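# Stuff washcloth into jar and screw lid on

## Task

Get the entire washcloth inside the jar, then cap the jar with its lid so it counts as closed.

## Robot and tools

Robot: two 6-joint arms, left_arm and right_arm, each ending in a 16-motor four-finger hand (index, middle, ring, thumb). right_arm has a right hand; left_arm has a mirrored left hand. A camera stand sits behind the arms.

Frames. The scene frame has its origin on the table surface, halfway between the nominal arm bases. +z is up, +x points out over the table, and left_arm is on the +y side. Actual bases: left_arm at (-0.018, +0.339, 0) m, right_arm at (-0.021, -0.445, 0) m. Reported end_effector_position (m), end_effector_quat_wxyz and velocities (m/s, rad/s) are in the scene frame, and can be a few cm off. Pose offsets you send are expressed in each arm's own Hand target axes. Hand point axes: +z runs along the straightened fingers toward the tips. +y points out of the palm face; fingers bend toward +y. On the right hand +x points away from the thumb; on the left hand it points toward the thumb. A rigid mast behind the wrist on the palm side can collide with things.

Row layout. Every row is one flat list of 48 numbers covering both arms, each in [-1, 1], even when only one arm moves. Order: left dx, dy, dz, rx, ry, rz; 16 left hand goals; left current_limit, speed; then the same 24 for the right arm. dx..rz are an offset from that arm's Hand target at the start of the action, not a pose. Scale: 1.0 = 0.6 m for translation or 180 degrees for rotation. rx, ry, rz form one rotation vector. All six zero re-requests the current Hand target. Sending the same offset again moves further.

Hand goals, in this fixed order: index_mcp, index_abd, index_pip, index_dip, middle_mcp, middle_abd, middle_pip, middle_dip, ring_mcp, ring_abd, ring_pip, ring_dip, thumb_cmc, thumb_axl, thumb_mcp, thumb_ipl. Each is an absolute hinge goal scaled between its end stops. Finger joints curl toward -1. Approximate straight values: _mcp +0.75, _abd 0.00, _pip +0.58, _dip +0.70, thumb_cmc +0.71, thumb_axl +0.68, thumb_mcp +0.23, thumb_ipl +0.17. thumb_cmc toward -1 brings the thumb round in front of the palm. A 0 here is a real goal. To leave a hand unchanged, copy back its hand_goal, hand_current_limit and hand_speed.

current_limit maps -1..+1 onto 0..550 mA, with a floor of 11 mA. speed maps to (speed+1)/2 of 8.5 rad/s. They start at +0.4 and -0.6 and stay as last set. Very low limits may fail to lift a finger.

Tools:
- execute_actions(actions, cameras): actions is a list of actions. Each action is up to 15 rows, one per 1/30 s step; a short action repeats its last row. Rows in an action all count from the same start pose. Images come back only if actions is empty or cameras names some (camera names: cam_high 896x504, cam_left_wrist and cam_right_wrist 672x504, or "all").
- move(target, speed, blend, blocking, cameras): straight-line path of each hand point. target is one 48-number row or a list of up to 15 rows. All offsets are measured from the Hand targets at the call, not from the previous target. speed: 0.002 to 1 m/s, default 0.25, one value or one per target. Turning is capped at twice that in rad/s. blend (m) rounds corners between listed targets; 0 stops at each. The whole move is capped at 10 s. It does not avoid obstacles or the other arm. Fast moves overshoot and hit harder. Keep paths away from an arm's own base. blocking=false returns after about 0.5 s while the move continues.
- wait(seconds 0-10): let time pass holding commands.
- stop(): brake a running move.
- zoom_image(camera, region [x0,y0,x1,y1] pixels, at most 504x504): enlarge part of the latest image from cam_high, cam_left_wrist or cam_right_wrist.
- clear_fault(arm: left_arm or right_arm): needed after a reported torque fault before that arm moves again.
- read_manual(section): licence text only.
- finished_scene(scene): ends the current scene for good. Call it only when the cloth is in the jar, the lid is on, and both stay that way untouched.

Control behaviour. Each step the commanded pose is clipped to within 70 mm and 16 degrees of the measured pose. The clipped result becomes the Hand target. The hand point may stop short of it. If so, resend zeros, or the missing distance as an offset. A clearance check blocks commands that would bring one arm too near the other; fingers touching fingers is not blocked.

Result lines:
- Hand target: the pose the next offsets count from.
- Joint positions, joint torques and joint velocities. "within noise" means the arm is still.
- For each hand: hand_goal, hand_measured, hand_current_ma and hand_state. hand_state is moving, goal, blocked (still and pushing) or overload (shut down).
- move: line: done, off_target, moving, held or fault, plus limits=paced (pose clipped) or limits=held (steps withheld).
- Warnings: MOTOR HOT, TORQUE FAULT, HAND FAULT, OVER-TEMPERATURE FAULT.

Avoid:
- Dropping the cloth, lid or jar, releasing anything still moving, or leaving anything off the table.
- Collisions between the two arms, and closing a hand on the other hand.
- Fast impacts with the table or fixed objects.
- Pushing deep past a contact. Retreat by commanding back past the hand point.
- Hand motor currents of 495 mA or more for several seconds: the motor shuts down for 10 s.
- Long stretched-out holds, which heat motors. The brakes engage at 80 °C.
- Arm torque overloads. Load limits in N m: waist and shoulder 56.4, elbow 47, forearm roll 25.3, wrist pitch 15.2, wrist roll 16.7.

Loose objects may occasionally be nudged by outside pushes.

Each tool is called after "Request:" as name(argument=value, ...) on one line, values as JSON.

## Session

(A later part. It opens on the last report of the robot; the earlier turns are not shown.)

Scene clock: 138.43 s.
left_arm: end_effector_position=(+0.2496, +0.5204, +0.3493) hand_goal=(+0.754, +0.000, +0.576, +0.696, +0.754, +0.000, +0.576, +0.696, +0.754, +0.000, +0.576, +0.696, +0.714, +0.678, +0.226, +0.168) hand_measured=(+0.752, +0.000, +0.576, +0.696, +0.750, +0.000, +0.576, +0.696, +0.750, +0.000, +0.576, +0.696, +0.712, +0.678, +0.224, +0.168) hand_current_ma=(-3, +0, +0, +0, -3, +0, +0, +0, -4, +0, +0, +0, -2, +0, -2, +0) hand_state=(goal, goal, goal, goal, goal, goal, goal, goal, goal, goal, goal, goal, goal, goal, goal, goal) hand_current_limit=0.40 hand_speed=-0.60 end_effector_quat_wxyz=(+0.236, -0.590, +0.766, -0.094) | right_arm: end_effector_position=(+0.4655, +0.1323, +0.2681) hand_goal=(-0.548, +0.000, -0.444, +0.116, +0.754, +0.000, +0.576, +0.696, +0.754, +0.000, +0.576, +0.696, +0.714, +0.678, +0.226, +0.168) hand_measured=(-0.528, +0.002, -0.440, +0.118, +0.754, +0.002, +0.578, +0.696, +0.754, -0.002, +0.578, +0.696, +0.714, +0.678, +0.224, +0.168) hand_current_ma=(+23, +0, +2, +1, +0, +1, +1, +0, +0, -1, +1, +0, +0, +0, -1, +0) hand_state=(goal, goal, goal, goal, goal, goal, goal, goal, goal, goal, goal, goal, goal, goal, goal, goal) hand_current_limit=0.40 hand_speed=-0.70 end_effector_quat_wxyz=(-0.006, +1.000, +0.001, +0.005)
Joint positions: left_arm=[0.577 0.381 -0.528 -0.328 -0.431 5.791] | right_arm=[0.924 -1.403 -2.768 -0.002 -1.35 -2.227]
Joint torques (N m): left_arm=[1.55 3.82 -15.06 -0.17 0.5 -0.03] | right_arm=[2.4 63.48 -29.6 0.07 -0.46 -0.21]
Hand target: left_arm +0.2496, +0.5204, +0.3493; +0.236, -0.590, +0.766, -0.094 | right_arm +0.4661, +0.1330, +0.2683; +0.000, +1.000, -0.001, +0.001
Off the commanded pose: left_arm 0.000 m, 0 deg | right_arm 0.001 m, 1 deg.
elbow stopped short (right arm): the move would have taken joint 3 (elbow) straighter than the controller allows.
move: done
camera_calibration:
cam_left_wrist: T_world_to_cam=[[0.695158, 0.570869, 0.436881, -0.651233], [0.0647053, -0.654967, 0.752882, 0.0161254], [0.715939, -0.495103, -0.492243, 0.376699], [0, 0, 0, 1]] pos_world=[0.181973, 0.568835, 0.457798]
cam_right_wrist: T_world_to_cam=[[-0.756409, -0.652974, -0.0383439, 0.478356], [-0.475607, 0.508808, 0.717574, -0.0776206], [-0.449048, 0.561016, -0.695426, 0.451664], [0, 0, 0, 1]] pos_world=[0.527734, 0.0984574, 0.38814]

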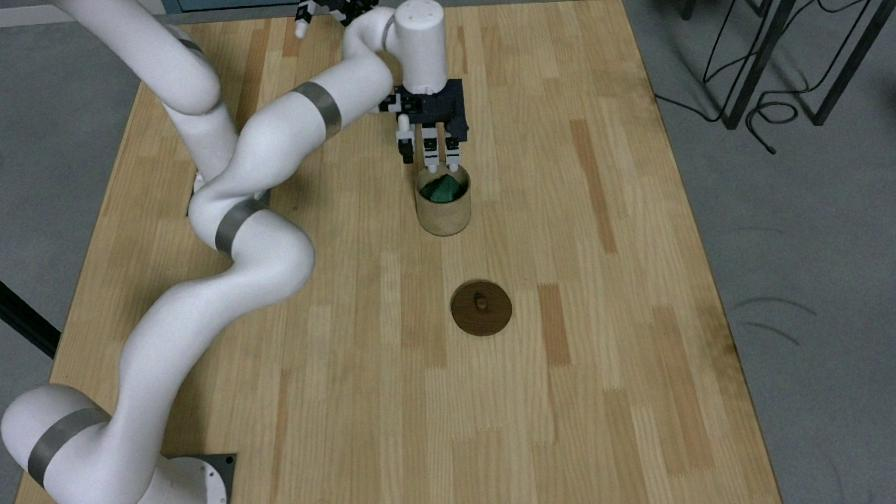

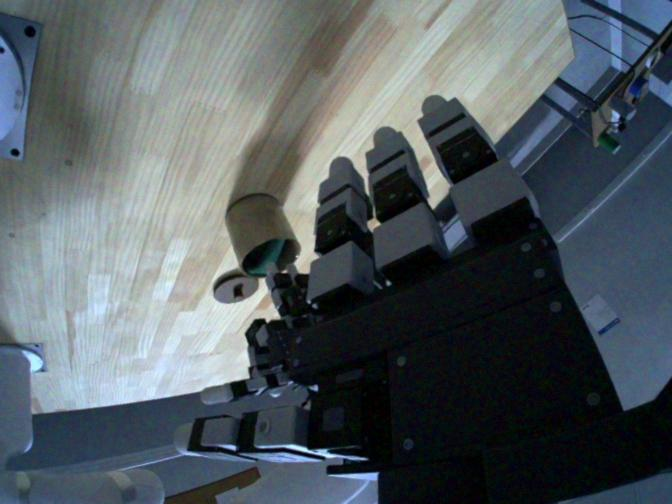

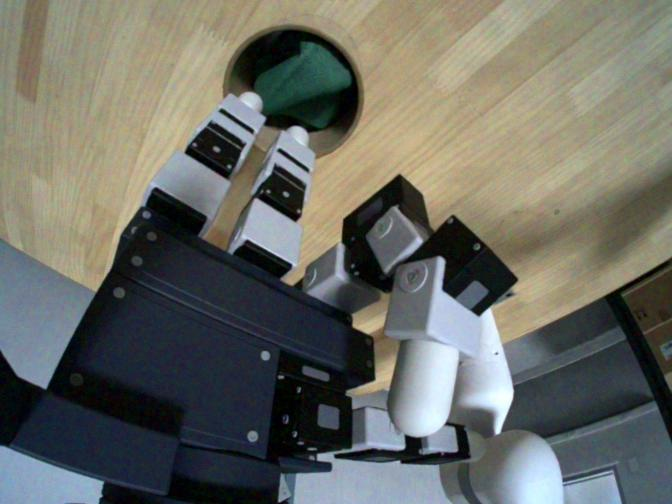

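Request:
move(target=[[0,0,0,0,0,0,0.754,0,0.576,0.696,0.754,0,0.576,0.696,0.754,0,0.576,0.696,0.714,0.678,0.226,0.168,0.4,-0.6, 0,-0.012,0,0,0,0,-0.548,0,-0.445,0.116,0.754,-0.13,0.576,0.696,0.754,0.13,0.576,0.696,0.714,0.678,0.226,0.168,0.4,-0.6],[0,0,0,0,0,0,0.754,0,0.576,0.696,0.754,0,0.576,0.696,0.754,0,0.576,0.696,0.714,0.678,0.226,0.168,0.4,-0.6, 0,-0.012,0.15,0,0,0,-0.548,0,-0.445,0.116,0.754,-0.13,0.576,0.696,0.754,0.13,0.576,0.696,0.714,0.678,0.226,0.168,0.4,-0.7],[0,0,0,0,0,0,0.754,0,0.576,0.696,0.754,0,0.576,0.696,0.754,0,0.576,0.696,0.714,0.678,0.226,0.168,0.4,-0.6, 0,-0.012,0,0,0,0,-0.548,0,-0.445,0.116,0.754,-0.13,0.576,0.696,0.754,0.13,0.576,0.696,0.714,0.678,0.226,0.168,0.4,-0.7]], speed=[0.1, 0.08, 0.08], cameras=["cam_right_wrist","cam_high","cam_left_wrist"])

Request:
zoom_image(camera="cam_right_wrist", region=[130, 0, 370, 220])

Request:
zoom_image(camera="cam_high", region=[370, 100, 530, 350])

Scene clock: 144.73 s.
left_arm: end_effector_position=(+0.2496, +0.5204, +0.3493) hand_goal=(+0.754, +0.000, +0.576, +0.696, +0.754, +0.000, +0.576, +0.696, +0.754, +0.000, +0.576, +0.696, +0.714, +0.678, +0.226, +0.168) hand_measured=(+0.752, +0.000, +0.576, +0.696, +0.750, +0.000, +0.576, +0.696, +0.750, +0.000, +0.576, +0.696, +0.712, +0.678, +0.224, +0.168) hand_current_ma=(-3, +0, +0, +0, -3, +0, +0, +0, -4, +0, +0, +0, -2, +0, -2, +0) hand_state=(goal, goal, goal, goal, goal, goal, goal, goal, goal, goal, goal, goal, goal, goal, goal, goal) hand_current_limit=0.40 hand_speed=-0.60 end_effector_quat_wxyz=(+0.236, -0.590, +0.766, -0.094) | right_arm: end_effector_position=(+0.4654, +0.1393, +0.2680) hand_goal=(-0.548, +0.000, -0.444, +0.116, +0.754, -0.130, +0.576, +0.696, +0.754, +0.130, +0.576, +0.696, +0.714, +0.678, +0.226, +0.168) hand_measured=(-0.528, +0.002, -0.440, +0.118, +0.754, -0.098, +0.578, +0.696, +0.754, +0.098, +0.578, +0.696, +0.714, +0.678, +0.224, +0.168) hand_current_ma=(+23, +0, +2, +1, +0, +38, +1, +0, +0, -38, +1, +0, +0, +0, -1, +0) hand_state=(goal, goal, goal, goal, goal, blocked, goal, goal, goal, blocked, goal, goal, goal, goal, goal, goal) hand_current_limit=0.40 hand_speed=-0.70 end_effector_quat_wxyz=(-0.015, +1.000, +0.003, +0.013)
Joint positions: left_arm=[0.577 0.381 -0.528 -0.328 -0.431 5.791] | right_arm=[0.93 -1.4 -2.768 -0.002 -1.327 -2.225]
Joint torques (N m): left_arm=[0.46 3.88 -14.95 -0.52 0.39 0.13] | right_arm=[2.48 64.02 -26.83 -0.13 -0.42 -0.18]
Hand target: left_arm +0.2496, +0.5204, +0.3493; +0.236, -0.590, +0.766, -0.094 | right_arm +0.4661, +0.1402, +0.2683; +0.000, +1.000, -0.001, +0.001
Off the commanded pose: left_arm 0.000 m, 0 deg | right_arm 0.001 m, 2 deg.
elbow stopped short (right arm): the move would have taken joint 3 (elbow) straighter than the controller allows.
move: done
camera_calibration:
cam_left_wrist: T_world_to_cam=[[0.695158, 0.570869, 0.436881, -0.651233], [0.0647053, -0.654967, 0.752882, 0.0161254], [0.715939, -0.495103, -0.492243, 0.376699], [0, 0, 0, 1]] pos_world=[0.181973, 0.568835, 0.457798]
cam_right_wrist: T_world_to_cam=[[-0.75295, -0.655051, -0.0630424, 0.488063], [-0.488933, 0.492727, 0.719837, -0.0734393], [-0.440467, 0.572824, -0.691275, 0.44084], [0, 0, 0, 1]] pos_world=[0.525756, 0.103367, 0.388375]

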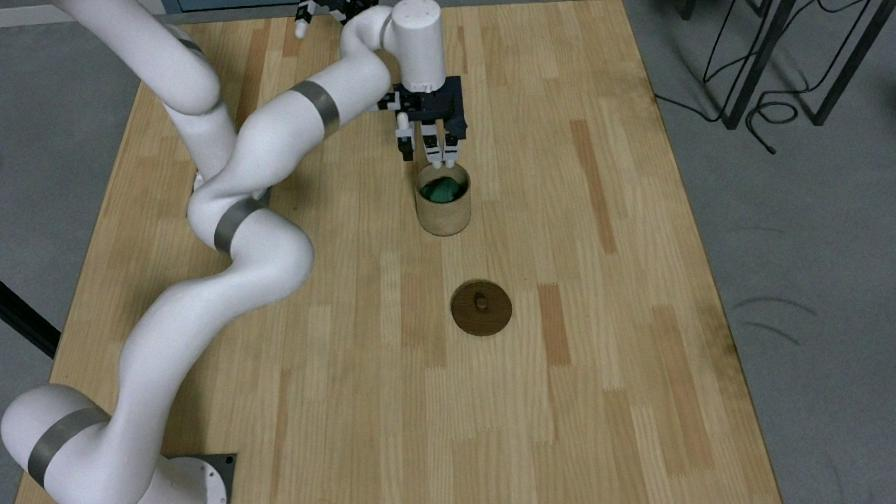

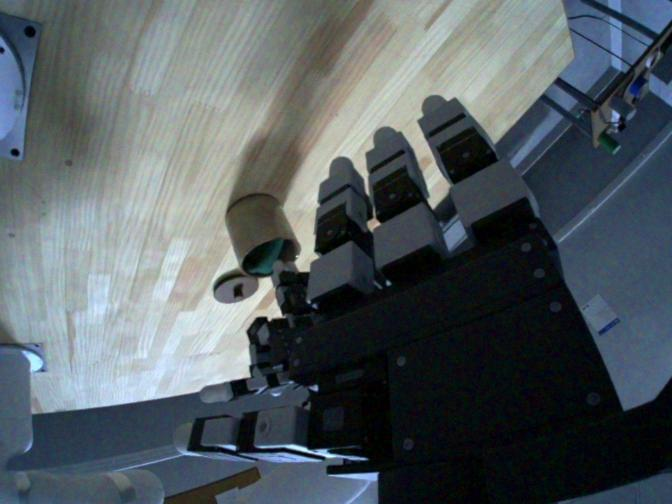

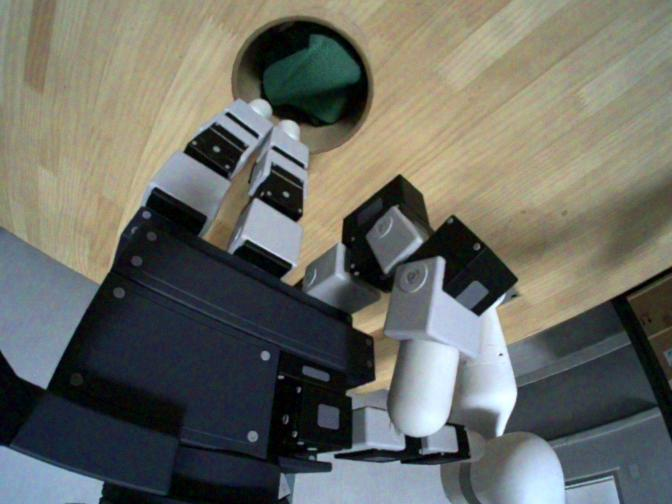

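Scaled by 2.100 from the camera's 672x504 image, which has a finer 960x720 frame.

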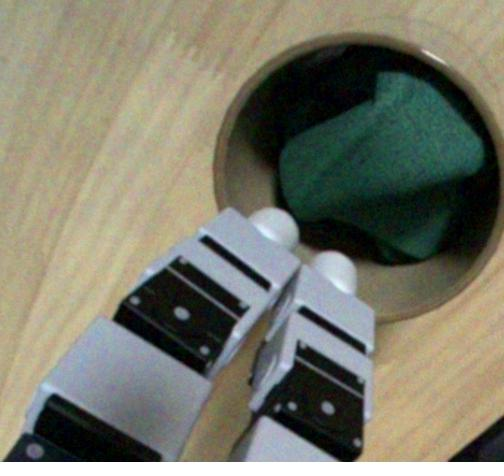

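Scaled by 2.016.

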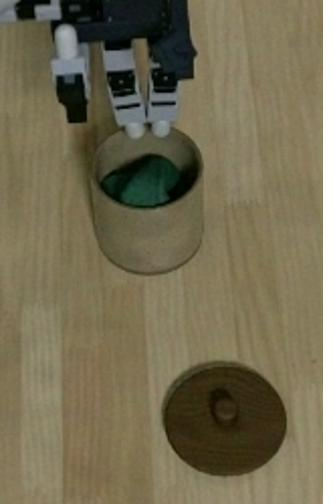

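Request:
move(target=[[0,0,0,0,0,0,0.754,0,0.576,0.696,0.754,0,0.576,0.696,0.754,0,0.576,0.696,0.714,0.678,0.226,0.168,0.4,-0.6, 0,0.03,-0.07,0,0,0,-0.548,0,-0.445,0.116,0.754,-0.1,0.576,0.696,0.754,0.1,0.576,0.696,0.714,0.678,0.226,0.168,0.4,-0.6],[0,0,0,0,0,0,0.754,0,0.576,0.696,0.754,0,0.576,0.696,0.754,0,0.576,0.696,0.714,0.678,0.226,0.168,0.4,-0.6, 0.0815,0.477,-0.07,0,0,0,-0.548,0,-0.445,0.116,0.754,-0.1,0.576,0.696,0.754,0.1,0.576,0.696,0.714,0.678,0.226,0.168,0.4,-0.6]], speed=[0.15, 0.25], blend=[0.02, 0], cameras=["cam_right_wrist","cam_high","cam_left_wrist"])

Request:
zoom_image(camera="cam_right_wrist", region=[130, 0, 370, 220])

Request:
zoom_image(camera="cam_high", region=[400, 140, 560, 350])

Request:
zoom_image(camera="cam_left_wrist", region=[200, 170, 330, 310])

Scene clock: 149.90 s.
left_arm: end_effector_position=(+0.2496, +0.5204, +0.3493) hand_goal=(+0.754, +0.000, +0.576, +0.696, +0.754, +0.000, +0.576, +0.696, +0.754, +0.000, +0.576, +0.696, +0.714, +0.678, +0.226, +0.168) hand_measured=(+0.752, +0.000, +0.576, +0.696, +0.750, +0.000, +0.576, +0.696, +0.750, +0.000, +0.576, +0.696, +0.712, +0.678, +0.224, +0.168) hand_current_ma=(-3, +0, +0, +0, -3, +0, +0, +0, -4, +0, +0, +0, -2, +0, -2, +0) hand_state=(goal, goal, goal, goal, goal, goal, goal, goal, goal, goal, goal, goal, goal, goal, goal, goal) hand_current_limit=0.40 hand_speed=-0.60 end_effector_quat_wxyz=(+0.236, -0.590, +0.766, -0.094) | right_arm: end_effector_position=(+0.5145, -0.1460, +0.3105) hand_goal=(-0.548, +0.000, -0.444, +0.116, +0.754, -0.100, +0.576, +0.696, +0.754, +0.100, +0.576, +0.696, +0.714, +0.678, +0.226, +0.168) hand_measured=(-0.528, +0.002, -0.440, +0.118, +0.754, -0.092, +0.578, +0.696, +0.754, +0.092, +0.578, +0.696, +0.714, +0.678, +0.224, +0.168) hand_current_ma=(+23, +0, +2, +1, +0, +4, +1, +0, +0, -4, +1, +0, +0, +0, -1, +0) hand_state=(goal, goal, goal, goal, goal, goal, goal, goal, goal, goal, goal, goal, goal, goal, goal, goal) hand_current_limit=0.40 hand_speed=-0.60 end_effector_quat_wxyz=(+0.000, +1.000, -0.001, +0.001)
Joint positions: left_arm=[0.577 0.381 -0.528 -0.328 -0.431 5.791] | right_arm=[0.611 -0.685 -1.613 -0.002 -0.927 -2.537]
Joint torques (N m): left_arm=[3.41 4.74 -13.77 -0.21 0.41 0.03] | right_arm=[-1.47 50.43 -26.95 0.99 0.28 -0.19]
Hand target: left_arm +0.2496, +0.5204, +0.3493; +0.236, -0.590, +0.766, -0.094 | right_arm +0.5145, -0.1460, +0.3105; +0.000, +1.000, -0.001, +0.001
Off the commanded pose: left_arm 0.000 m, 0 deg | right_arm 0.000 m, 0 deg.
elbow stopped short (right arm): the move would have taken joint 3 (elbow) straighter than the controller allows.
move: done
camera_calibration:
cam_left_wrist: T_world_to_cam=[[0.695158, 0.570869, 0.436881, -0.651233], [0.0647053, -0.654967, 0.752882, 0.0161254], [0.715939, -0.495103, -0.492243, 0.376699], [0, 0, 0, 1]] pos_world=[0.181973, 0.568835, 0.457798]
cam_right_wrist: T_world_to_cam=[[-0.758298, -0.65148, -0.0236224, 0.331931], [-0.467614, 0.518322, 0.716017, 0.0545379], [-0.454227, 0.554, -0.697683, 0.6616], [0, 0, 0, 1]] pos_world=[0.577722, -0.178548, 0.430378]

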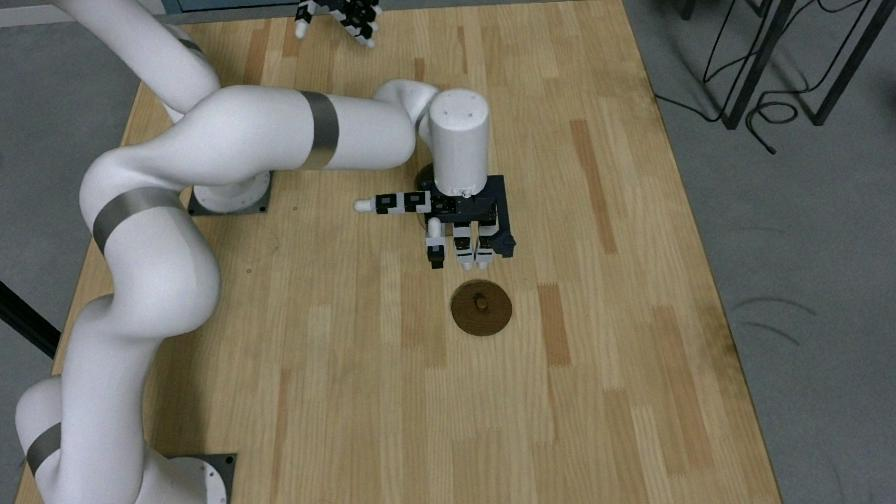

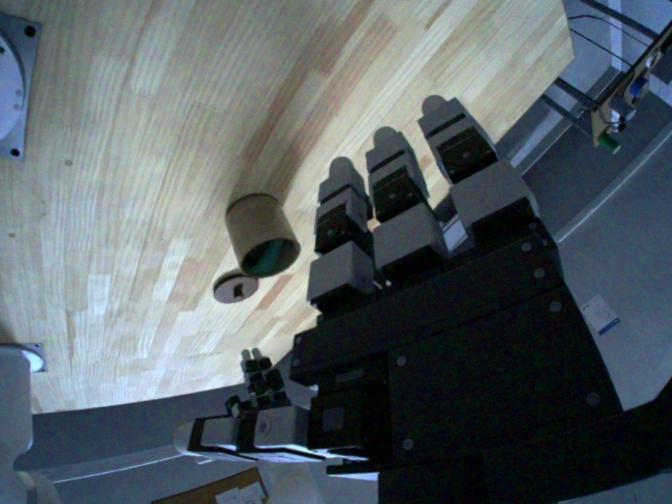

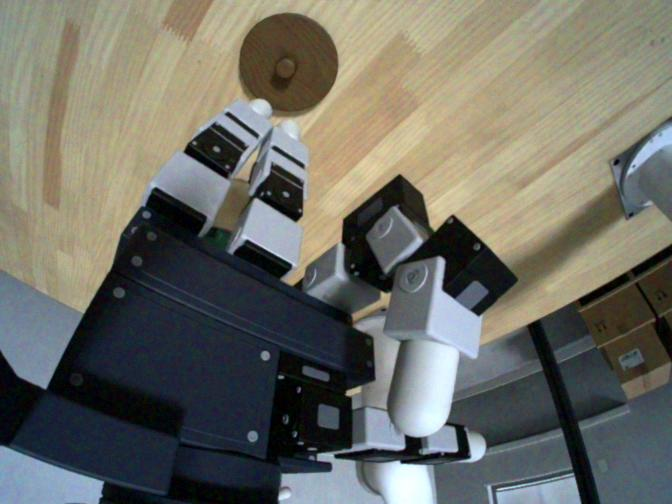

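Scaled by 2.100 from the camera's 672x504 image, which has a finer 960x720 frame.

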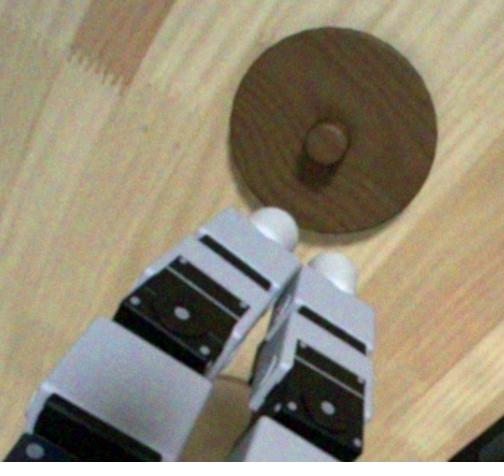

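Scaled by 2.400.

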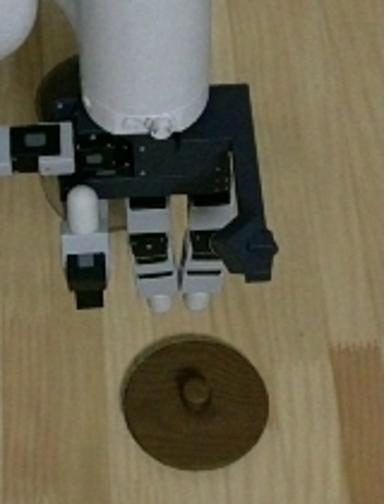

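Scaled by 3.600 from the camera's 672x504 image, which has a finer 960x720 frame.

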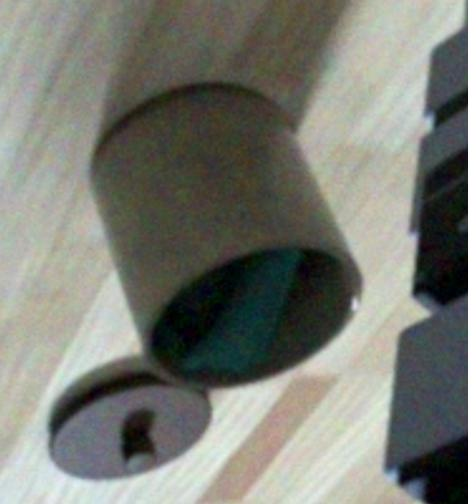

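Request:
move(target=[0,0,0,0,0,0,0.754,0,0.576,0.696,0.754,0,0.576,0.696,0.754,0,0.576,0.696,0.714,0.678,0.226,0.168,0.4,-0.6, 0.029,-0.0017,0.175,0,0,0,-0.548,0,-0.445,0.116,0.754,0.12,0.576,0.696,0.754,-0.12,0.576,0.696,0.714,0.678,0.226,0.168,0.4,-0.6], speed=0.15, cameras=["cam_right_wrist","cam_high"])

Request:
zoom_image(camera="cam_right_wrist", region=[130, 0, 370, 220])

Request:
zoom_image(camera="cam_high", region=[420, 200, 540, 360])

Scene clock: 154.40 s.
left_arm: end_effector_position=(+0.2496, +0.5204, +0.3493) hand_goal=(+0.754, +0.000, +0.576, +0.696, +0.754, +0.000, +0.576, +0.696, +0.754, +0.000, +0.576, +0.696, +0.714, +0.678, +0.226, +0.168) hand_measured=(+0.752, +0.000, +0.576, +0.696, +0.750, +0.000, +0.576, +0.696, +0.750, +0.000, +0.576, +0.696, +0.712, +0.678, +0.224, +0.168) hand_current_ma=(-3, +0, +0, +0, -3, +0, +0, +0, -4, +0, +0, +0, -2, +0, -2, +0) hand_state=(goal, goal, goal, goal, goal, goal, goal, goal, goal, goal, goal, goal, goal, goal, goal, goal) hand_current_limit=0.40 hand_speed=-0.60 end_effector_quat_wxyz=(+0.236, -0.590, +0.766, -0.094) | right_arm: end_effector_position=(+0.5321, -0.1451, +0.2056) hand_goal=(-0.548, +0.000, -0.444, +0.116, +0.754, +0.120, +0.576, +0.696, +0.754, -0.120, +0.576, +0.696, +0.714, +0.678, +0.226, +0.168) hand_measured=(-0.528, +0.002, -0.440, +0.118, +0.754, +0.116, +0.578, +0.696, +0.754, -0.116, +0.578, +0.696, +0.714, +0.678, +0.224, +0.168) hand_current_ma=(+23, +0, +2, +1, +0, -1, +1, +0, +0, +1, +1, +0, +0, +0, -1, +0) hand_state=(goal, goal, goal, goal, goal, goal, goal, goal, goal, goal, goal, goal, goal, goal, goal, goal) hand_current_limit=0.40 hand_speed=-0.60 end_effector_quat_wxyz=(+0.000, +1.000, -0.001, +0.001)
Joint positions: left_arm=[0.577 0.381 -0.528 -0.328 -0.431 5.791] | right_arm=[0.598 -0.832 -1.603 -0.002 -0.77 -2.55]
Joint torques (N m): left_arm=[1.29 3.35 -14.04 -0.35 0.39 0.35] | right_arm=[-1.06 50.62 -28.92 -0.19 0.23 -0.23]
Hand target: left_arm +0.2496, +0.5204, +0.3493; +0.236, -0.590, +0.766, -0.094 | right_arm +0.5321, -0.1451, +0.2056; +0.000, +1.000, -0.001, +0.001
Off the commanded pose: left_arm 0.000 m, 0 deg | right_arm 0.000 m, 0 deg.
move: done
camera_calibration:
cam_right_wrist: T_world_to_cam=[[-0.758266, -0.651511, -0.0237762, 0.343412], [-0.467742, 0.518256, 0.71598, 0.137488], [-0.454147, 0.554025, -0.697715, 0.595876], [0, 0, 0, 1]] pos_world=[0.595322, -0.177648, 0.325478]
Images, in order (width x height): cam_high 896x504, cam_right_wrist 672x504.

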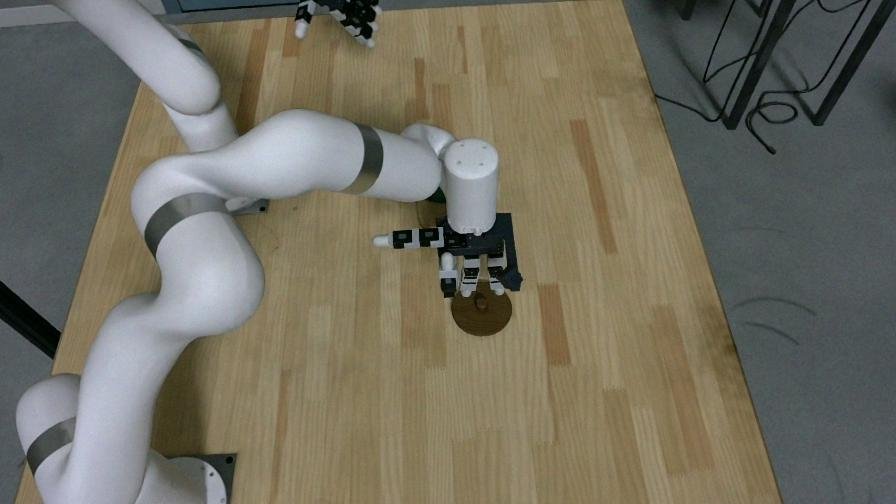

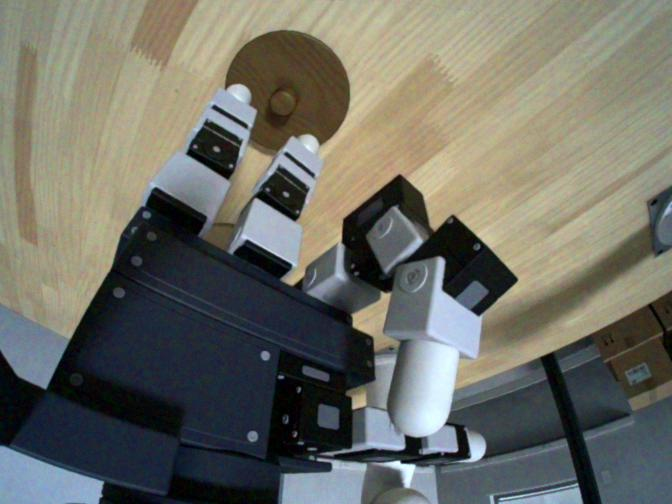

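Scaled by 2.100 from the camera's 672x504 image, which has a finer 960x720 frame.

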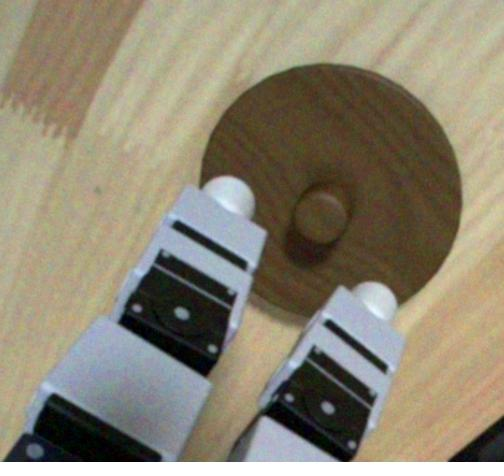

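Scaled by 3.150.

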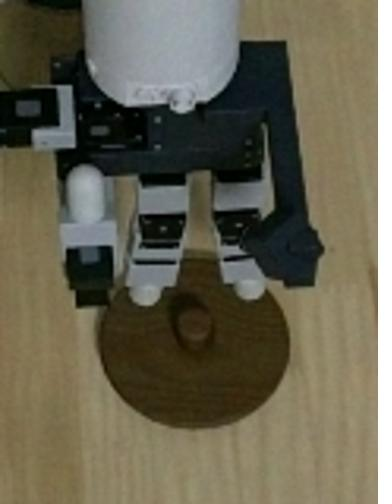

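Request:
move(target=[[0,0,0,0,0,0,0.754,0,0.576,0.696,0.754,0,0.576,0.696,0.754,0,0.576,0.696,0.714,0.678,0.226,0.168,0.4,-0.6, 0,0.0035,0.06,0,0,0,-0.548,0,-0.445,0.116,0.754,0.12,0.576,0.696,0.754,-0.12,0.576,0.696,0.714,0.678,0.226,0.168,0.4,-0.6],[0,0,0,0,0,0,0.754,0,0.576,0.696,0.754,0,0.576,0.696,0.754,0,0.576,0.696,0.714,0.678,0.226,0.168,0.4,-0.6, 0,0.0035,0.083,0,0,0,-0.548,0,-0.445,0.116,0.754,0.12,0.576,0.696,0.754,-0.12,0.576,0.696,0.714,0.678,0.226,0.168,0.4,-0.6]], speed=[0.08,0.03], cameras=["cam_right_wrist","cam_high"])

Request:
zoom_image(camera="cam_right_wrist", region=[130, 0, 370, 220])

Request:
zoom_image(camera="cam_high", region=[420, 200, 540, 360])

Scene clock: 159.47 s.
left_arm: end_effector_position=(+0.2496, +0.5204, +0.3493) hand_goal=(+0.754, +0.000, +0.576, +0.696, +0.754, +0.000, +0.576, +0.696, +0.754, +0.000, +0.576, +0.696, +0.714, +0.678, +0.226, +0.168) hand_measured=(+0.752, +0.000, +0.576, +0.696, +0.750, +0.000, +0.576, +0.696, +0.750, +0.000, +0.576, +0.696, +0.712, +0.678, +0.224, +0.168) hand_current_ma=(-3, +0, +0, +0, -3, +0, +0, +0, -4, +0, +0, +0, -2, +0, -2, +0) hand_state=(goal, goal, goal, goal, goal, goal, goal, goal, goal, goal, goal, goal, goal, goal, goal, goal) hand_current_limit=0.40 hand_speed=-0.60 end_effector_quat_wxyz=(+0.236, -0.590, +0.766, -0.094) | right_arm: end_effector_position=(+0.5322, -0.1472, +0.1558) hand_goal=(-0.548, +0.000, -0.444, +0.116, +0.754, +0.120, +0.576, +0.696, +0.754, -0.120, +0.576, +0.696, +0.714, +0.678, +0.226, +0.168) hand_measured=(-0.528, +0.002, -0.440, +0.118, +0.754, +0.116, +0.578, +0.696, +0.754, -0.116, +0.578, +0.696, +0.714, +0.678, +0.224, +0.168) hand_current_ma=(+23, +0, +2, +1, +0, -1, +1, +0, +0, +1, +1, +0, +0, +0, -1, +0) hand_state=(goal, goal, goal, goal, goal, goal, goal, goal, goal, goal, goal, goal, goal, goal, goal, goal) hand_current_limit=0.40 hand_speed=-0.60 end_effector_quat_wxyz=(+0.000, +1.000, -0.001, +0.001)
Joint positions: left_arm=[0.577 0.381 -0.528 -0.328 -0.431 5.791] | right_arm=[0.595 -0.895 -1.587 -0.002 -0.691 -2.552]
Joint torques (N m): left_arm=[2.13 4.97 -14.18 -0.12 0.46 0.24] | right_arm=[-1.22 51.34 -25.93 -0.23 0.16 0.01]
Hand target: left_arm +0.2496, +0.5204, +0.3493; +0.236, -0.590, +0.766, -0.094 | right_arm +0.5322, -0.1472, +0.1558; +0.000, +1.000, -0.001, +0.001
Off the commanded pose: left_arm 0.000 m, 0 deg | right_arm 0.000 m, 0 deg.
move: done
camera_calibration:
cam_right_wrist: T_world_to_cam=[[-0.758232, -0.651553, -0.0237233, 0.340817], [-0.467721, 0.51823, 0.716013, 0.174206], [-0.454227, 0.554, -0.697684, 0.562327], [0, 0, 0, 1]] pos_world=[0.595322, -0.179748, 0.275678]
Images, in order (width x height): cam_high 896x504, cam_right_wrist 672x504.

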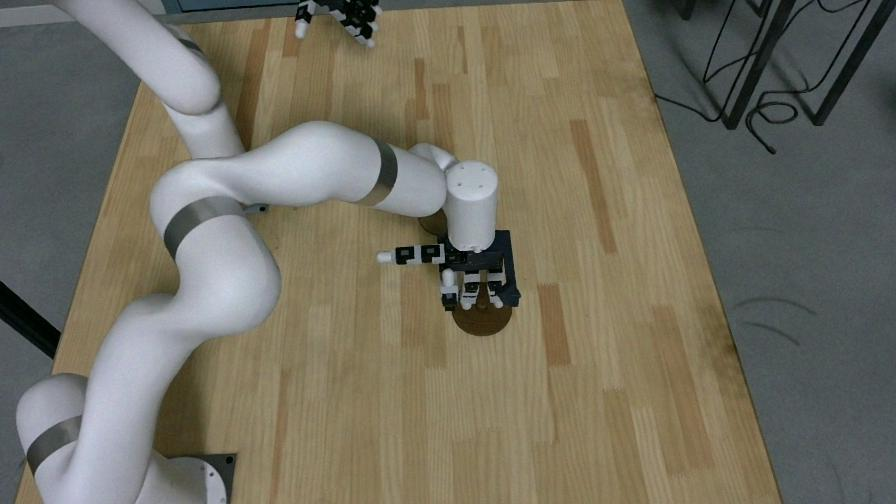

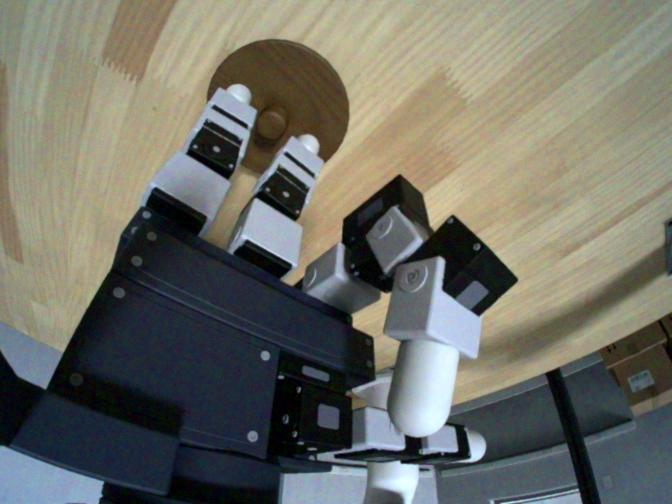

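Scaled by 2.100 from the camera's 672x504 image, which has a finer 960x720 frame.

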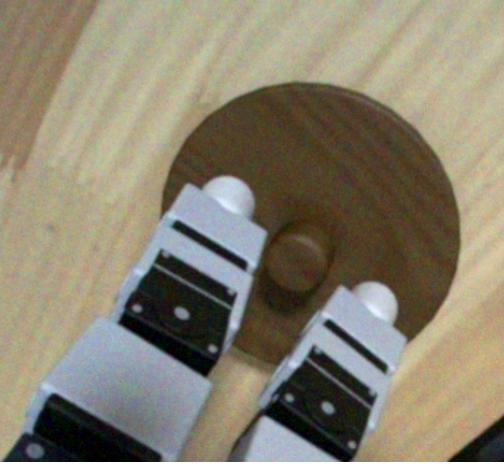

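Scaled by 3.150.

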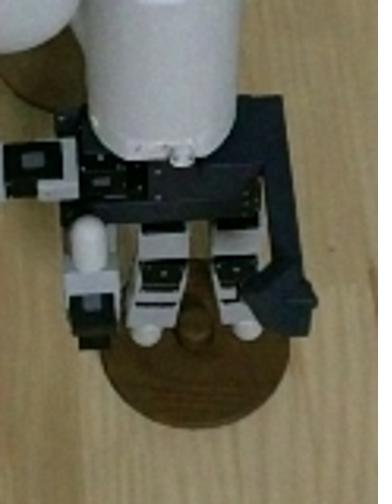

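Request:
move(target=[[0,0,0,0,0,0,0.754,0,0.576,0.696,0.754,0,0.576,0.696,0.754,0,0.576,0.696,0.714,0.678,0.226,0.168,0.4,-0.6, 0,0,0,0,0,0,-0.548,0,-0.445,0.116,0.754,-0.25,0.576,0.696,0.754,0.25,0.576,0.696,0.714,0.678,0.226,0.168,0.6,-0.85],[0,0,0,0,0,0,0.754,0,0.576,0.696,0.754,0,0.576,0.696,0.754,0,0.576,0.696,0.714,0.678,0.226,0.168,0.4,-0.6, 0,0,-0.05,0,0,0,-0.548,0,-0.445,0.116,0.754,-0.25,0.576,0.696,0.754,0.25,0.576,0.696,0.714,0.678,0.226,0.168,0.6,-0.85]], speed=[0.05,0.03], cameras=["cam_right_wrist","cam_high","cam_left_wrist"])

Request:
zoom_image(camera="cam_right_wrist", region=[130, 0, 370, 220])

Request:
zoom_image(camera="cam_high", region=[420, 200, 540, 360])

Request:
zoom_image(camera="cam_left_wrist", region=[200, 170, 330, 310])

Scene clock: 163.40 s.
left_arm: end_effector_position=(+0.2496, +0.5204, +0.3493) hand_goal=(+0.754, +0.000, +0.576, +0.696, +0.754, +0.000, +0.576, +0.696, +0.754, +0.000, +0.576, +0.696, +0.714, +0.678, +0.226, +0.168) hand_measured=(+0.752, +0.000, +0.576, +0.696, +0.750, +0.000, +0.576, +0.696, +0.750, +0.000, +0.576, +0.696, +0.712, +0.678, +0.224, +0.168) hand_current_ma=(-3, +0, +0, +0, -3, +0, +0, +0, -4, +0, +0, +0, -2, +0, -2, +0) hand_state=(goal, goal, goal, goal, goal, goal, goal, goal, goal, goal, goal, goal, goal, goal, goal, goal) hand_current_limit=0.40 hand_speed=-0.60 end_effector_quat_wxyz=(+0.236, -0.590, +0.766, -0.094) | right_arm: end_effector_position=(+0.5321, -0.1472, +0.1857) hand_goal=(-0.548, +0.000, -0.444, +0.116, +0.754, -0.250, +0.576, +0.696, +0.754, +0.250, +0.576, +0.696, +0.714, +0.678, +0.226, +0.168) hand_measured=(-0.528, +0.002, -0.440, +0.118, +0.748, -0.100, +0.572, +0.694, +0.750, +0.108, +0.572, +0.694, +0.714, +0.678, +0.224, +0.168) hand_current_ma=(+23, +0, +2, +1, -3, +391, -1, -1, -2, -361, -2, -1, +0, +0, -1, +0) hand_state=(goal, goal, goal, goal, goal, blocked, goal, goal, goal, blocked, goal, goal, goal, goal, goal, goal) hand_current_limit=0.60 hand_speed=-0.85 end_effector_quat_wxyz=(+0.000, +1.000, -0.001, +0.001)
Joint positions: left_arm=[0.577 0.381 -0.528 -0.328 -0.431 5.791] | right_arm=[0.595 -0.854 -1.592 -0.002 -0.737 -2.552]
Joint torques (N m): left_arm=[1.82 5.77 -14.05 -0.25 0.48 0.24] | right_arm=[1.08 53.81 -28.38 0.66 -0.37 -0.09]
Hand target: left_arm +0.2496, +0.5204, +0.3493; +0.236, -0.590, +0.766, -0.094 | right_arm +0.5321, -0.1472, +0.1858; +0.000, +1.000, -0.001, +0.001
Off the commanded pose: left_arm 0.000 m, 0 deg | right_arm 0.000 m, 0 deg.
move: done
camera_calibration:
cam_left_wrist: T_world_to_cam=[[0.695158, 0.570869, 0.436881, -0.651233], [0.0647053, -0.654967, 0.752882, 0.0161254], [0.715939, -0.495103, -0.492243, 0.376699], [0, 0, 0, 1]] pos_world=[0.181973, 0.568835, 0.457798]
cam_right_wrist: T_world_to_cam=[[-0.758298, -0.65148, -0.0236224, 0.341548], [-0.467614, 0.518322, 0.716017, 0.152749], [-0.454227, 0.554, -0.697683, 0.583188], [0, 0, 0, 1]] pos_world=[0.595322, -0.179748, 0.305578]

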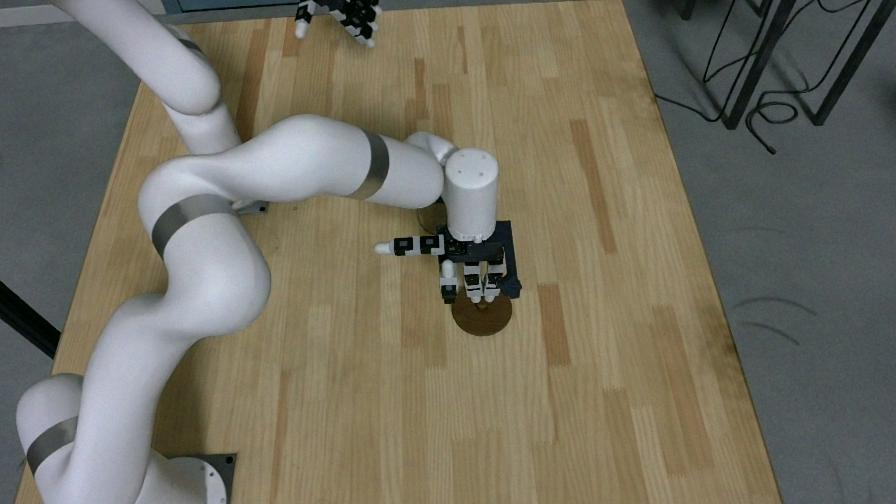

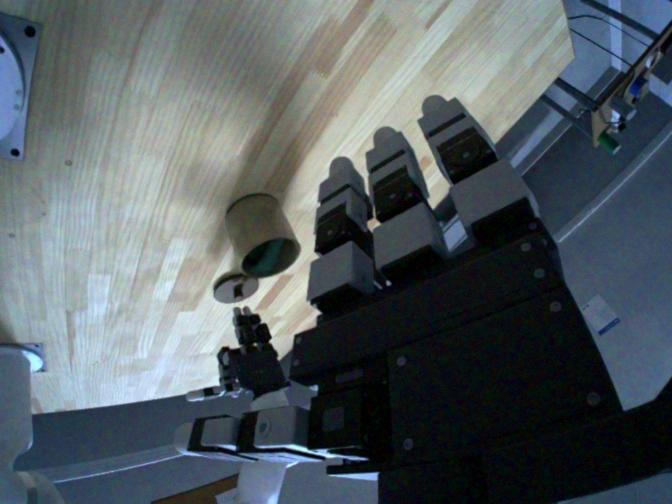

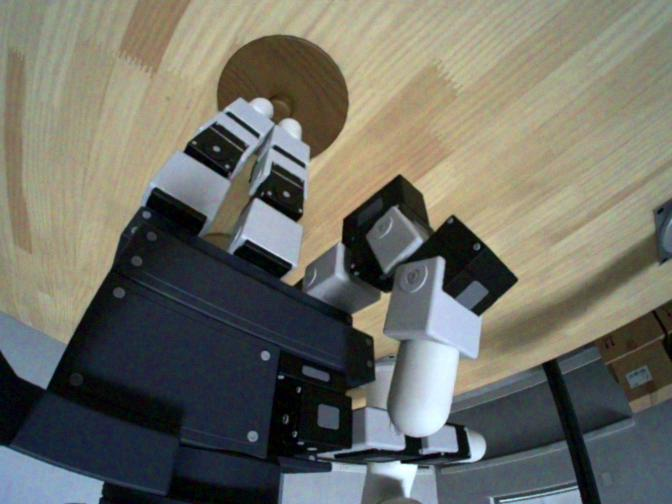

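Scaled by 2.100 from the camera's 672x504 image, which has a finer 960x720 frame.

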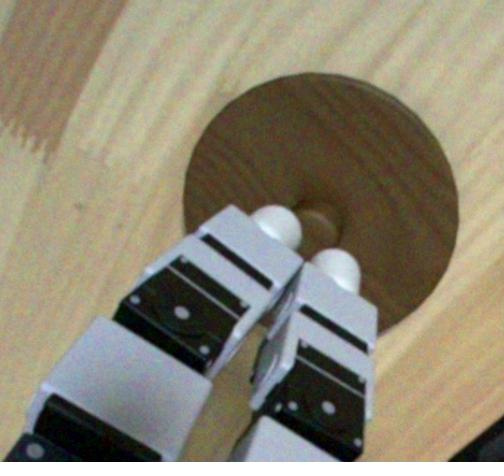

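Scaled by 3.150.

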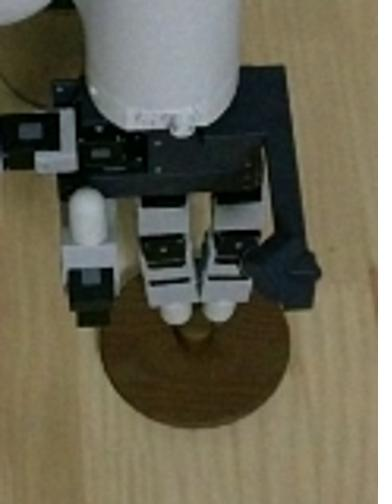

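Scaled by 3.600 from the camera's 672x504 image, which has a finer 960x720 frame.

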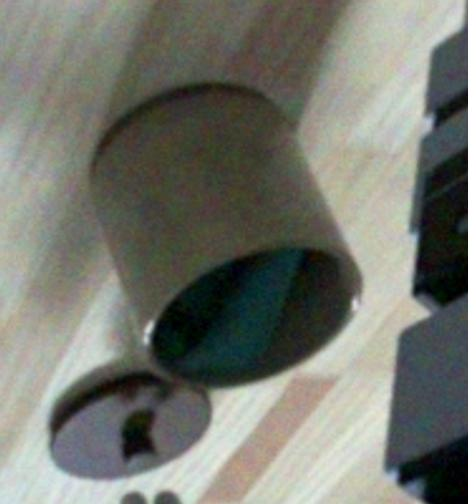

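Request:
move(target=[[0,0,0,0,0,0,0.754,0,0.576,0.696,0.754,0,0.576,0.696,0.754,0,0.576,0.696,0.714,0.678,0.226,0.168,0.4,-0.6, 0,0,0,0,0,0,-0.548,0,-0.445,0.116,0.754,0.12,0.576,0.696,0.754,-0.12,0.576,0.696,0.714,0.678,0.226,0.168,0.4,-0.6],[0,0,0,0,0,0,0.754,0,0.576,0.696,0.754,0,0.576,0.696,0.754,0,0.576,0.696,0.714,0.678,0.226,0.168,0.4,-0.6, 0,0,0.05,0,0,0,-0.548,0,-0.445,0.116,0.754,0.12,0.576,0.696,0.754,-0.12,0.576,0.696,0.714,0.678,0.226,0.168,0.4,-0.6],[0,0,0,0,0,0,0.754,0,0.576,0.696,0.754,0,0.576,0.696,0.754,0,0.576,0.696,0.714,0.678,0.226,0.168,0.4,-0.6, 0,0,0.056,0,0,0,-0.548,0,-0.445,0.116,0.754,0.12,0.576,0.696,0.754,-0.12,0.576,0.696,0.714,0.678,0.226,0.168,0.4,-0.6]], speed=[0.05,0.05,0.02], cameras=["cam_right_wrist"])

Request:
zoom_image(camera="cam_right_wrist", region=[190, 60, 340, 180])

Scene clock: 166.73 s.
left_arm: end_effector_position=(+0.2496, +0.5204, +0.3493) hand_goal=(+0.754, +0.000, +0.576, +0.696, +0.754, +0.000, +0.576, +0.696, +0.754, +0.000, +0.576, +0.696, +0.714, +0.678, +0.226, +0.168) hand_measured=(+0.752, +0.000, +0.576, +0.696, +0.750, +0.000, +0.576, +0.696, +0.750, +0.000, +0.576, +0.696, +0.712, +0.678, +0.224, +0.168) hand_current_ma=(-3, +0, +0, +0, -3, +0, +0, +0, -4, +0, +0, +0, -2, +0, -2, +0) hand_state=(goal, goal, goal, goal, goal, goal, goal, goal, goal, goal, goal, goal, goal, goal, goal, goal) hand_current_limit=0.40 hand_speed=-0.60 end_effector_quat_wxyz=(+0.236, -0.590, +0.766, -0.094) | right_arm: end_effector_position=(+0.5322, -0.1472, +0.1522) hand_goal=(-0.548, +0.000, -0.444, +0.116, +0.754, +0.120, +0.576, +0.696, +0.754, -0.120, +0.576, +0.696, +0.714, +0.678, +0.226, +0.168) hand_measured=(-0.528, +0.002, -0.440, +0.118, +0.748, +0.116, +0.572, +0.694, +0.750, -0.116, +0.572, +0.694, +0.714, +0.678, +0.224, +0.168) hand_current_ma=(+23, +0, +2, +1, -3, -1, -1, -1, -2, +1, -2, -1, +0, +0, -1, +0) hand_state=(goal, goal, goal, goal, goal, goal, goal, goal, goal, goal, goal, goal, goal, goal, goal, goal) hand_current_limit=0.40 hand_speed=-0.60 end_effector_quat_wxyz=(+0.000, +1.000, -0.001, +0.001)
Joint positions: left_arm=[0.577 0.381 -0.528 -0.328 -0.431 5.791] | right_arm=[0.595 -0.9 -1.587 -0.002 -0.686 -2.552]
Joint torques (N m): left_arm=[2.98 4.94 -14.97 0.03 0.22 0.26] | right_arm=[-0.57 50.79 -25.09 -0.46 0.15 0.22]
Hand target: left_arm +0.2496, +0.5204, +0.3493; +0.236, -0.590, +0.766, -0.094 | right_arm +0.5322, -0.1472, +0.1522; +0.000, +1.000, -0.001, +0.001
Off the commanded pose: left_arm 0.000 m, 0 deg | right_arm 0.000 m, 0 deg.
move: done
camera_calibration:
cam_right_wrist: T_world_to_cam=[[-0.758297, -0.651477, -0.0237297, 0.340785], [-0.467693, 0.518298, 0.715982, 0.176787], [-0.454147, 0.554025, -0.697715, 0.559782], [0, 0, 0, 1]] pos_world=[0.595322, -0.179748, 0.272078]
Images, in order (width x height): cam_right_wrist 672x504.

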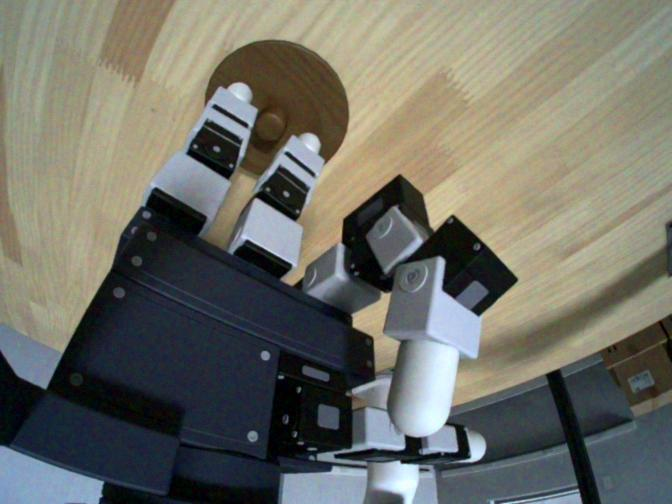

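Scaled by 3.360 from the camera's 672x504 image, which has a finer 960x720 frame.

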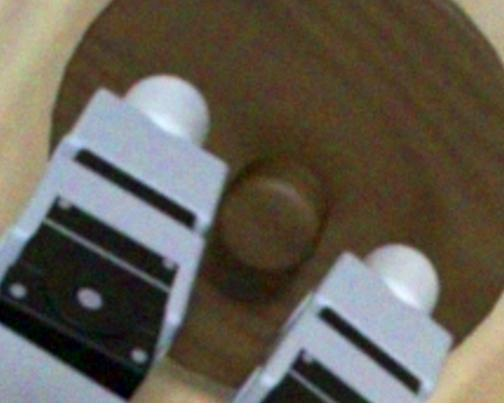

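Request:
move(target=[0,0,0,0,0,0,0.754,0,0.576,0.696,0.754,0,0.576,0.696,0.754,0,0.576,0.696,0.714,0.678,0.226,0.168,0.4,-0.6, 0,-0.0015,0.0045,0,0,0,-0.548,0,-0.445,0.116,0.754,0.12,0.576,0.696,0.754,-0.12,0.576,0.696,0.714,0.678,0.226,0.168,0.4,-0.6], speed=0.02)

Scene clock: 170.80 s.
left_arm: end_effector_position=(+0.2496, +0.5204, +0.3493) hand_goal=(+0.754, +0.000, +0.576, +0.696, +0.754, +0.000, +0.576, +0.696, +0.754, +0.000, +0.576, +0.696, +0.714, +0.678, +0.226, +0.168) hand_measured=(+0.752, +0.000, +0.576, +0.696, +0.750, +0.000, +0.576, +0.696, +0.750, +0.000, +0.576, +0.696, +0.712, +0.678, +0.224, +0.168) hand_current_ma=(-3, +0, +0, +0, -3, +0, +0, +0, -4, +0, +0, +0, -2, +0, -2, +0) hand_state=(goal, goal, goal, goal, goal, goal, goal, goal, goal, goal, goal, goal, goal, goal, goal, goal) hand_current_limit=0.40 hand_speed=-0.60 end_effector_quat_wxyz=(+0.236, -0.590, +0.766, -0.094) | right_arm: end_effector_position=(+0.5322, -0.1463, +0.1495) hand_goal=(-0.548, +0.000, -0.444, +0.116, +0.754, +0.120, +0.576, +0.696, +0.754, -0.120, +0.576, +0.696, +0.714, +0.678, +0.226, +0.168) hand_measured=(-0.528, +0.002, -0.440, +0.118, +0.748, +0.116, +0.572, +0.694, +0.750, -0.116, +0.572, +0.694, +0.714, +0.678, +0.224, +0.168) hand_current_ma=(+23, +0, +2, +1, -3, -1, -1, -1, -2, +1, -2, -1, +0, +0, -1, +0) hand_state=(goal, goal, goal, goal, goal, goal, goal, goal, goal, goal, goal, goal, goal, goal, goal, goal) hand_current_limit=0.40 hand_speed=-0.60 end_effector_quat_wxyz=(+0.000, +1.000, -0.001, +0.001)
Joint positions: left_arm=[0.577 0.381 -0.528 -0.328 -0.431 5.791] | right_arm=[0.596 -0.905 -1.589 -0.002 -0.683 -2.551]
Joint torques (N m): left_arm=[0.94 4.24 -14.52 -0.1 0.43 0.31] | right_arm=[2.41 50.82 -27.49 -0.34 0.14 0.14]
Hand target: left_arm +0.2496, +0.5204, +0.3493; +0.236, -0.590, +0.766, -0.094 | right_arm +0.5322, -0.1463, +0.1495; +0.000, +1.000, -0.001, +0.001
Off the commanded pose: left_arm 0.000 m, 0 deg | right_arm 0.000 m, 0 deg.
move: done

Request:
move(target=[0,0,0,0,0,0,0.754,0,0.576,0.696,0.754,0,0.576,0.696,0.754,0,0.576,0.696,0.714,0.678,0.226,0.168,0.4,-0.6, 0,0,0,0,0,0,-0.548,0,-0.445,0.116,0.754,-0.25,0.576,0.696,0.754,0.25,0.576,0.696,0.714,0.678,0.226,0.168,0.6,-0.85], speed=0.02, cameras=["cam_right_wrist"])

Request:
zoom_image(camera="cam_right_wrist", region=[190, 60, 340, 180])

Scene clock: 173.33 s.
left_arm: end_effector_position=(+0.2496, +0.5204, +0.3493) hand_goal=(+0.754, +0.000, +0.576, +0.696, +0.754, +0.000, +0.576, +0.696, +0.754, +0.000, +0.576, +0.696, +0.714, +0.678, +0.226, +0.168) hand_measured=(+0.752, +0.000, +0.576, +0.696, +0.750, +0.000, +0.576, +0.696, +0.750, +0.000, +0.576, +0.696, +0.712, +0.678, +0.224, +0.168) hand_current_ma=(-3, +0, +0, +0, -3, +0, +0, +0, -4, +0, +0, +0, -2, +0, -2, +0) hand_state=(goal, goal, goal, goal, goal, goal, goal, goal, goal, goal, goal, goal, goal, goal, goal, goal) hand_current_limit=0.40 hand_speed=-0.60 end_effector_quat_wxyz=(+0.236, -0.590, +0.766, -0.094) | right_arm: end_effector_position=(+0.5322, -0.1463, +0.1495) hand_goal=(-0.548, +0.000, -0.444, +0.116, +0.754, -0.250, +0.576, +0.696, +0.754, +0.250, +0.576, +0.696, +0.714, +0.678, +0.226, +0.168) hand_measured=(-0.528, +0.002, -0.440, +0.118, +0.750, -0.018, +0.572, +0.694, +0.750, +0.020, +0.572, +0.694, +0.714, +0.678, +0.224, +0.168) hand_current_ma=(+23, +0, +2, +1, -3, +440, -1, -1, -2, -440, -1, -1, +0, +0, -1, +0) hand_state=(goal, goal, goal, goal, goal, blocked, goal, goal, goal, blocked, goal, goal, goal, goal, goal, goal) hand_current_limit=0.60 hand_speed=-0.85 end_effector_quat_wxyz=(+0.000, +1.000, -0.001, +0.001)
Joint positions: left_arm=[0.577 0.381 -0.528 -0.328 -0.431 5.791] | right_arm=[0.596 -0.905 -1.589 -0.002 -0.683 -2.551]
Joint torques (N m): left_arm=[2.46 5.65 -14.5 -0.42 0.58 0.15] | right_arm=[1.77 51.6 -27.92 -0.5 0.17 0.15]
Hand target: left_arm +0.2496, +0.5204, +0.3493; +0.236, -0.590, +0.766, -0.094 | right_arm +0.5322, -0.1463, +0.1495; +0.000, +1.000, -0.001, +0.001
Off the commanded pose: left_arm 0.000 m, 0 deg | right_arm 0.000 m, 0 deg.
move: done
camera_calibration:
cam_right_wrist: T_world_to_cam=[[-0.758332, -0.651438, -0.0236754, 0.341394], [-0.467635, 0.518348, 0.715984, 0.178346], [-0.454147, 0.554025, -0.697715, 0.557375], [0, 0, 0, 1]] pos_world=[0.595422, -0.178848, 0.269278]
Images, in order (width x height): cam_right_wrist 672x504.

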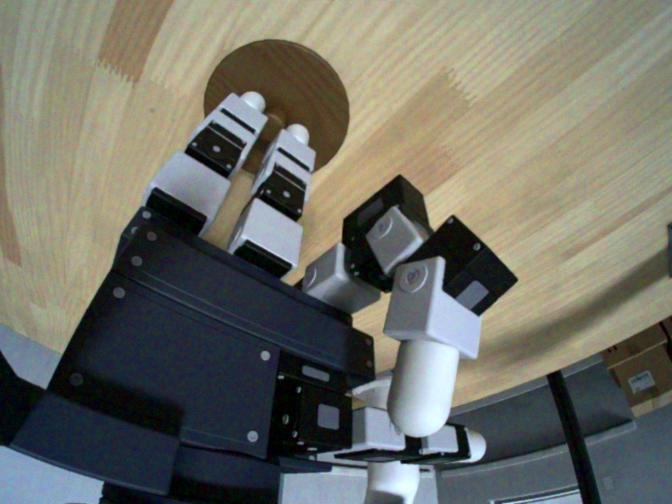

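Scaled by 3.360 from the camera's 672x504 image, which has a finer 960x720 frame.

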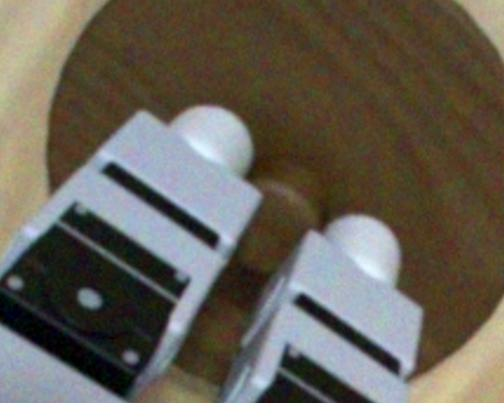

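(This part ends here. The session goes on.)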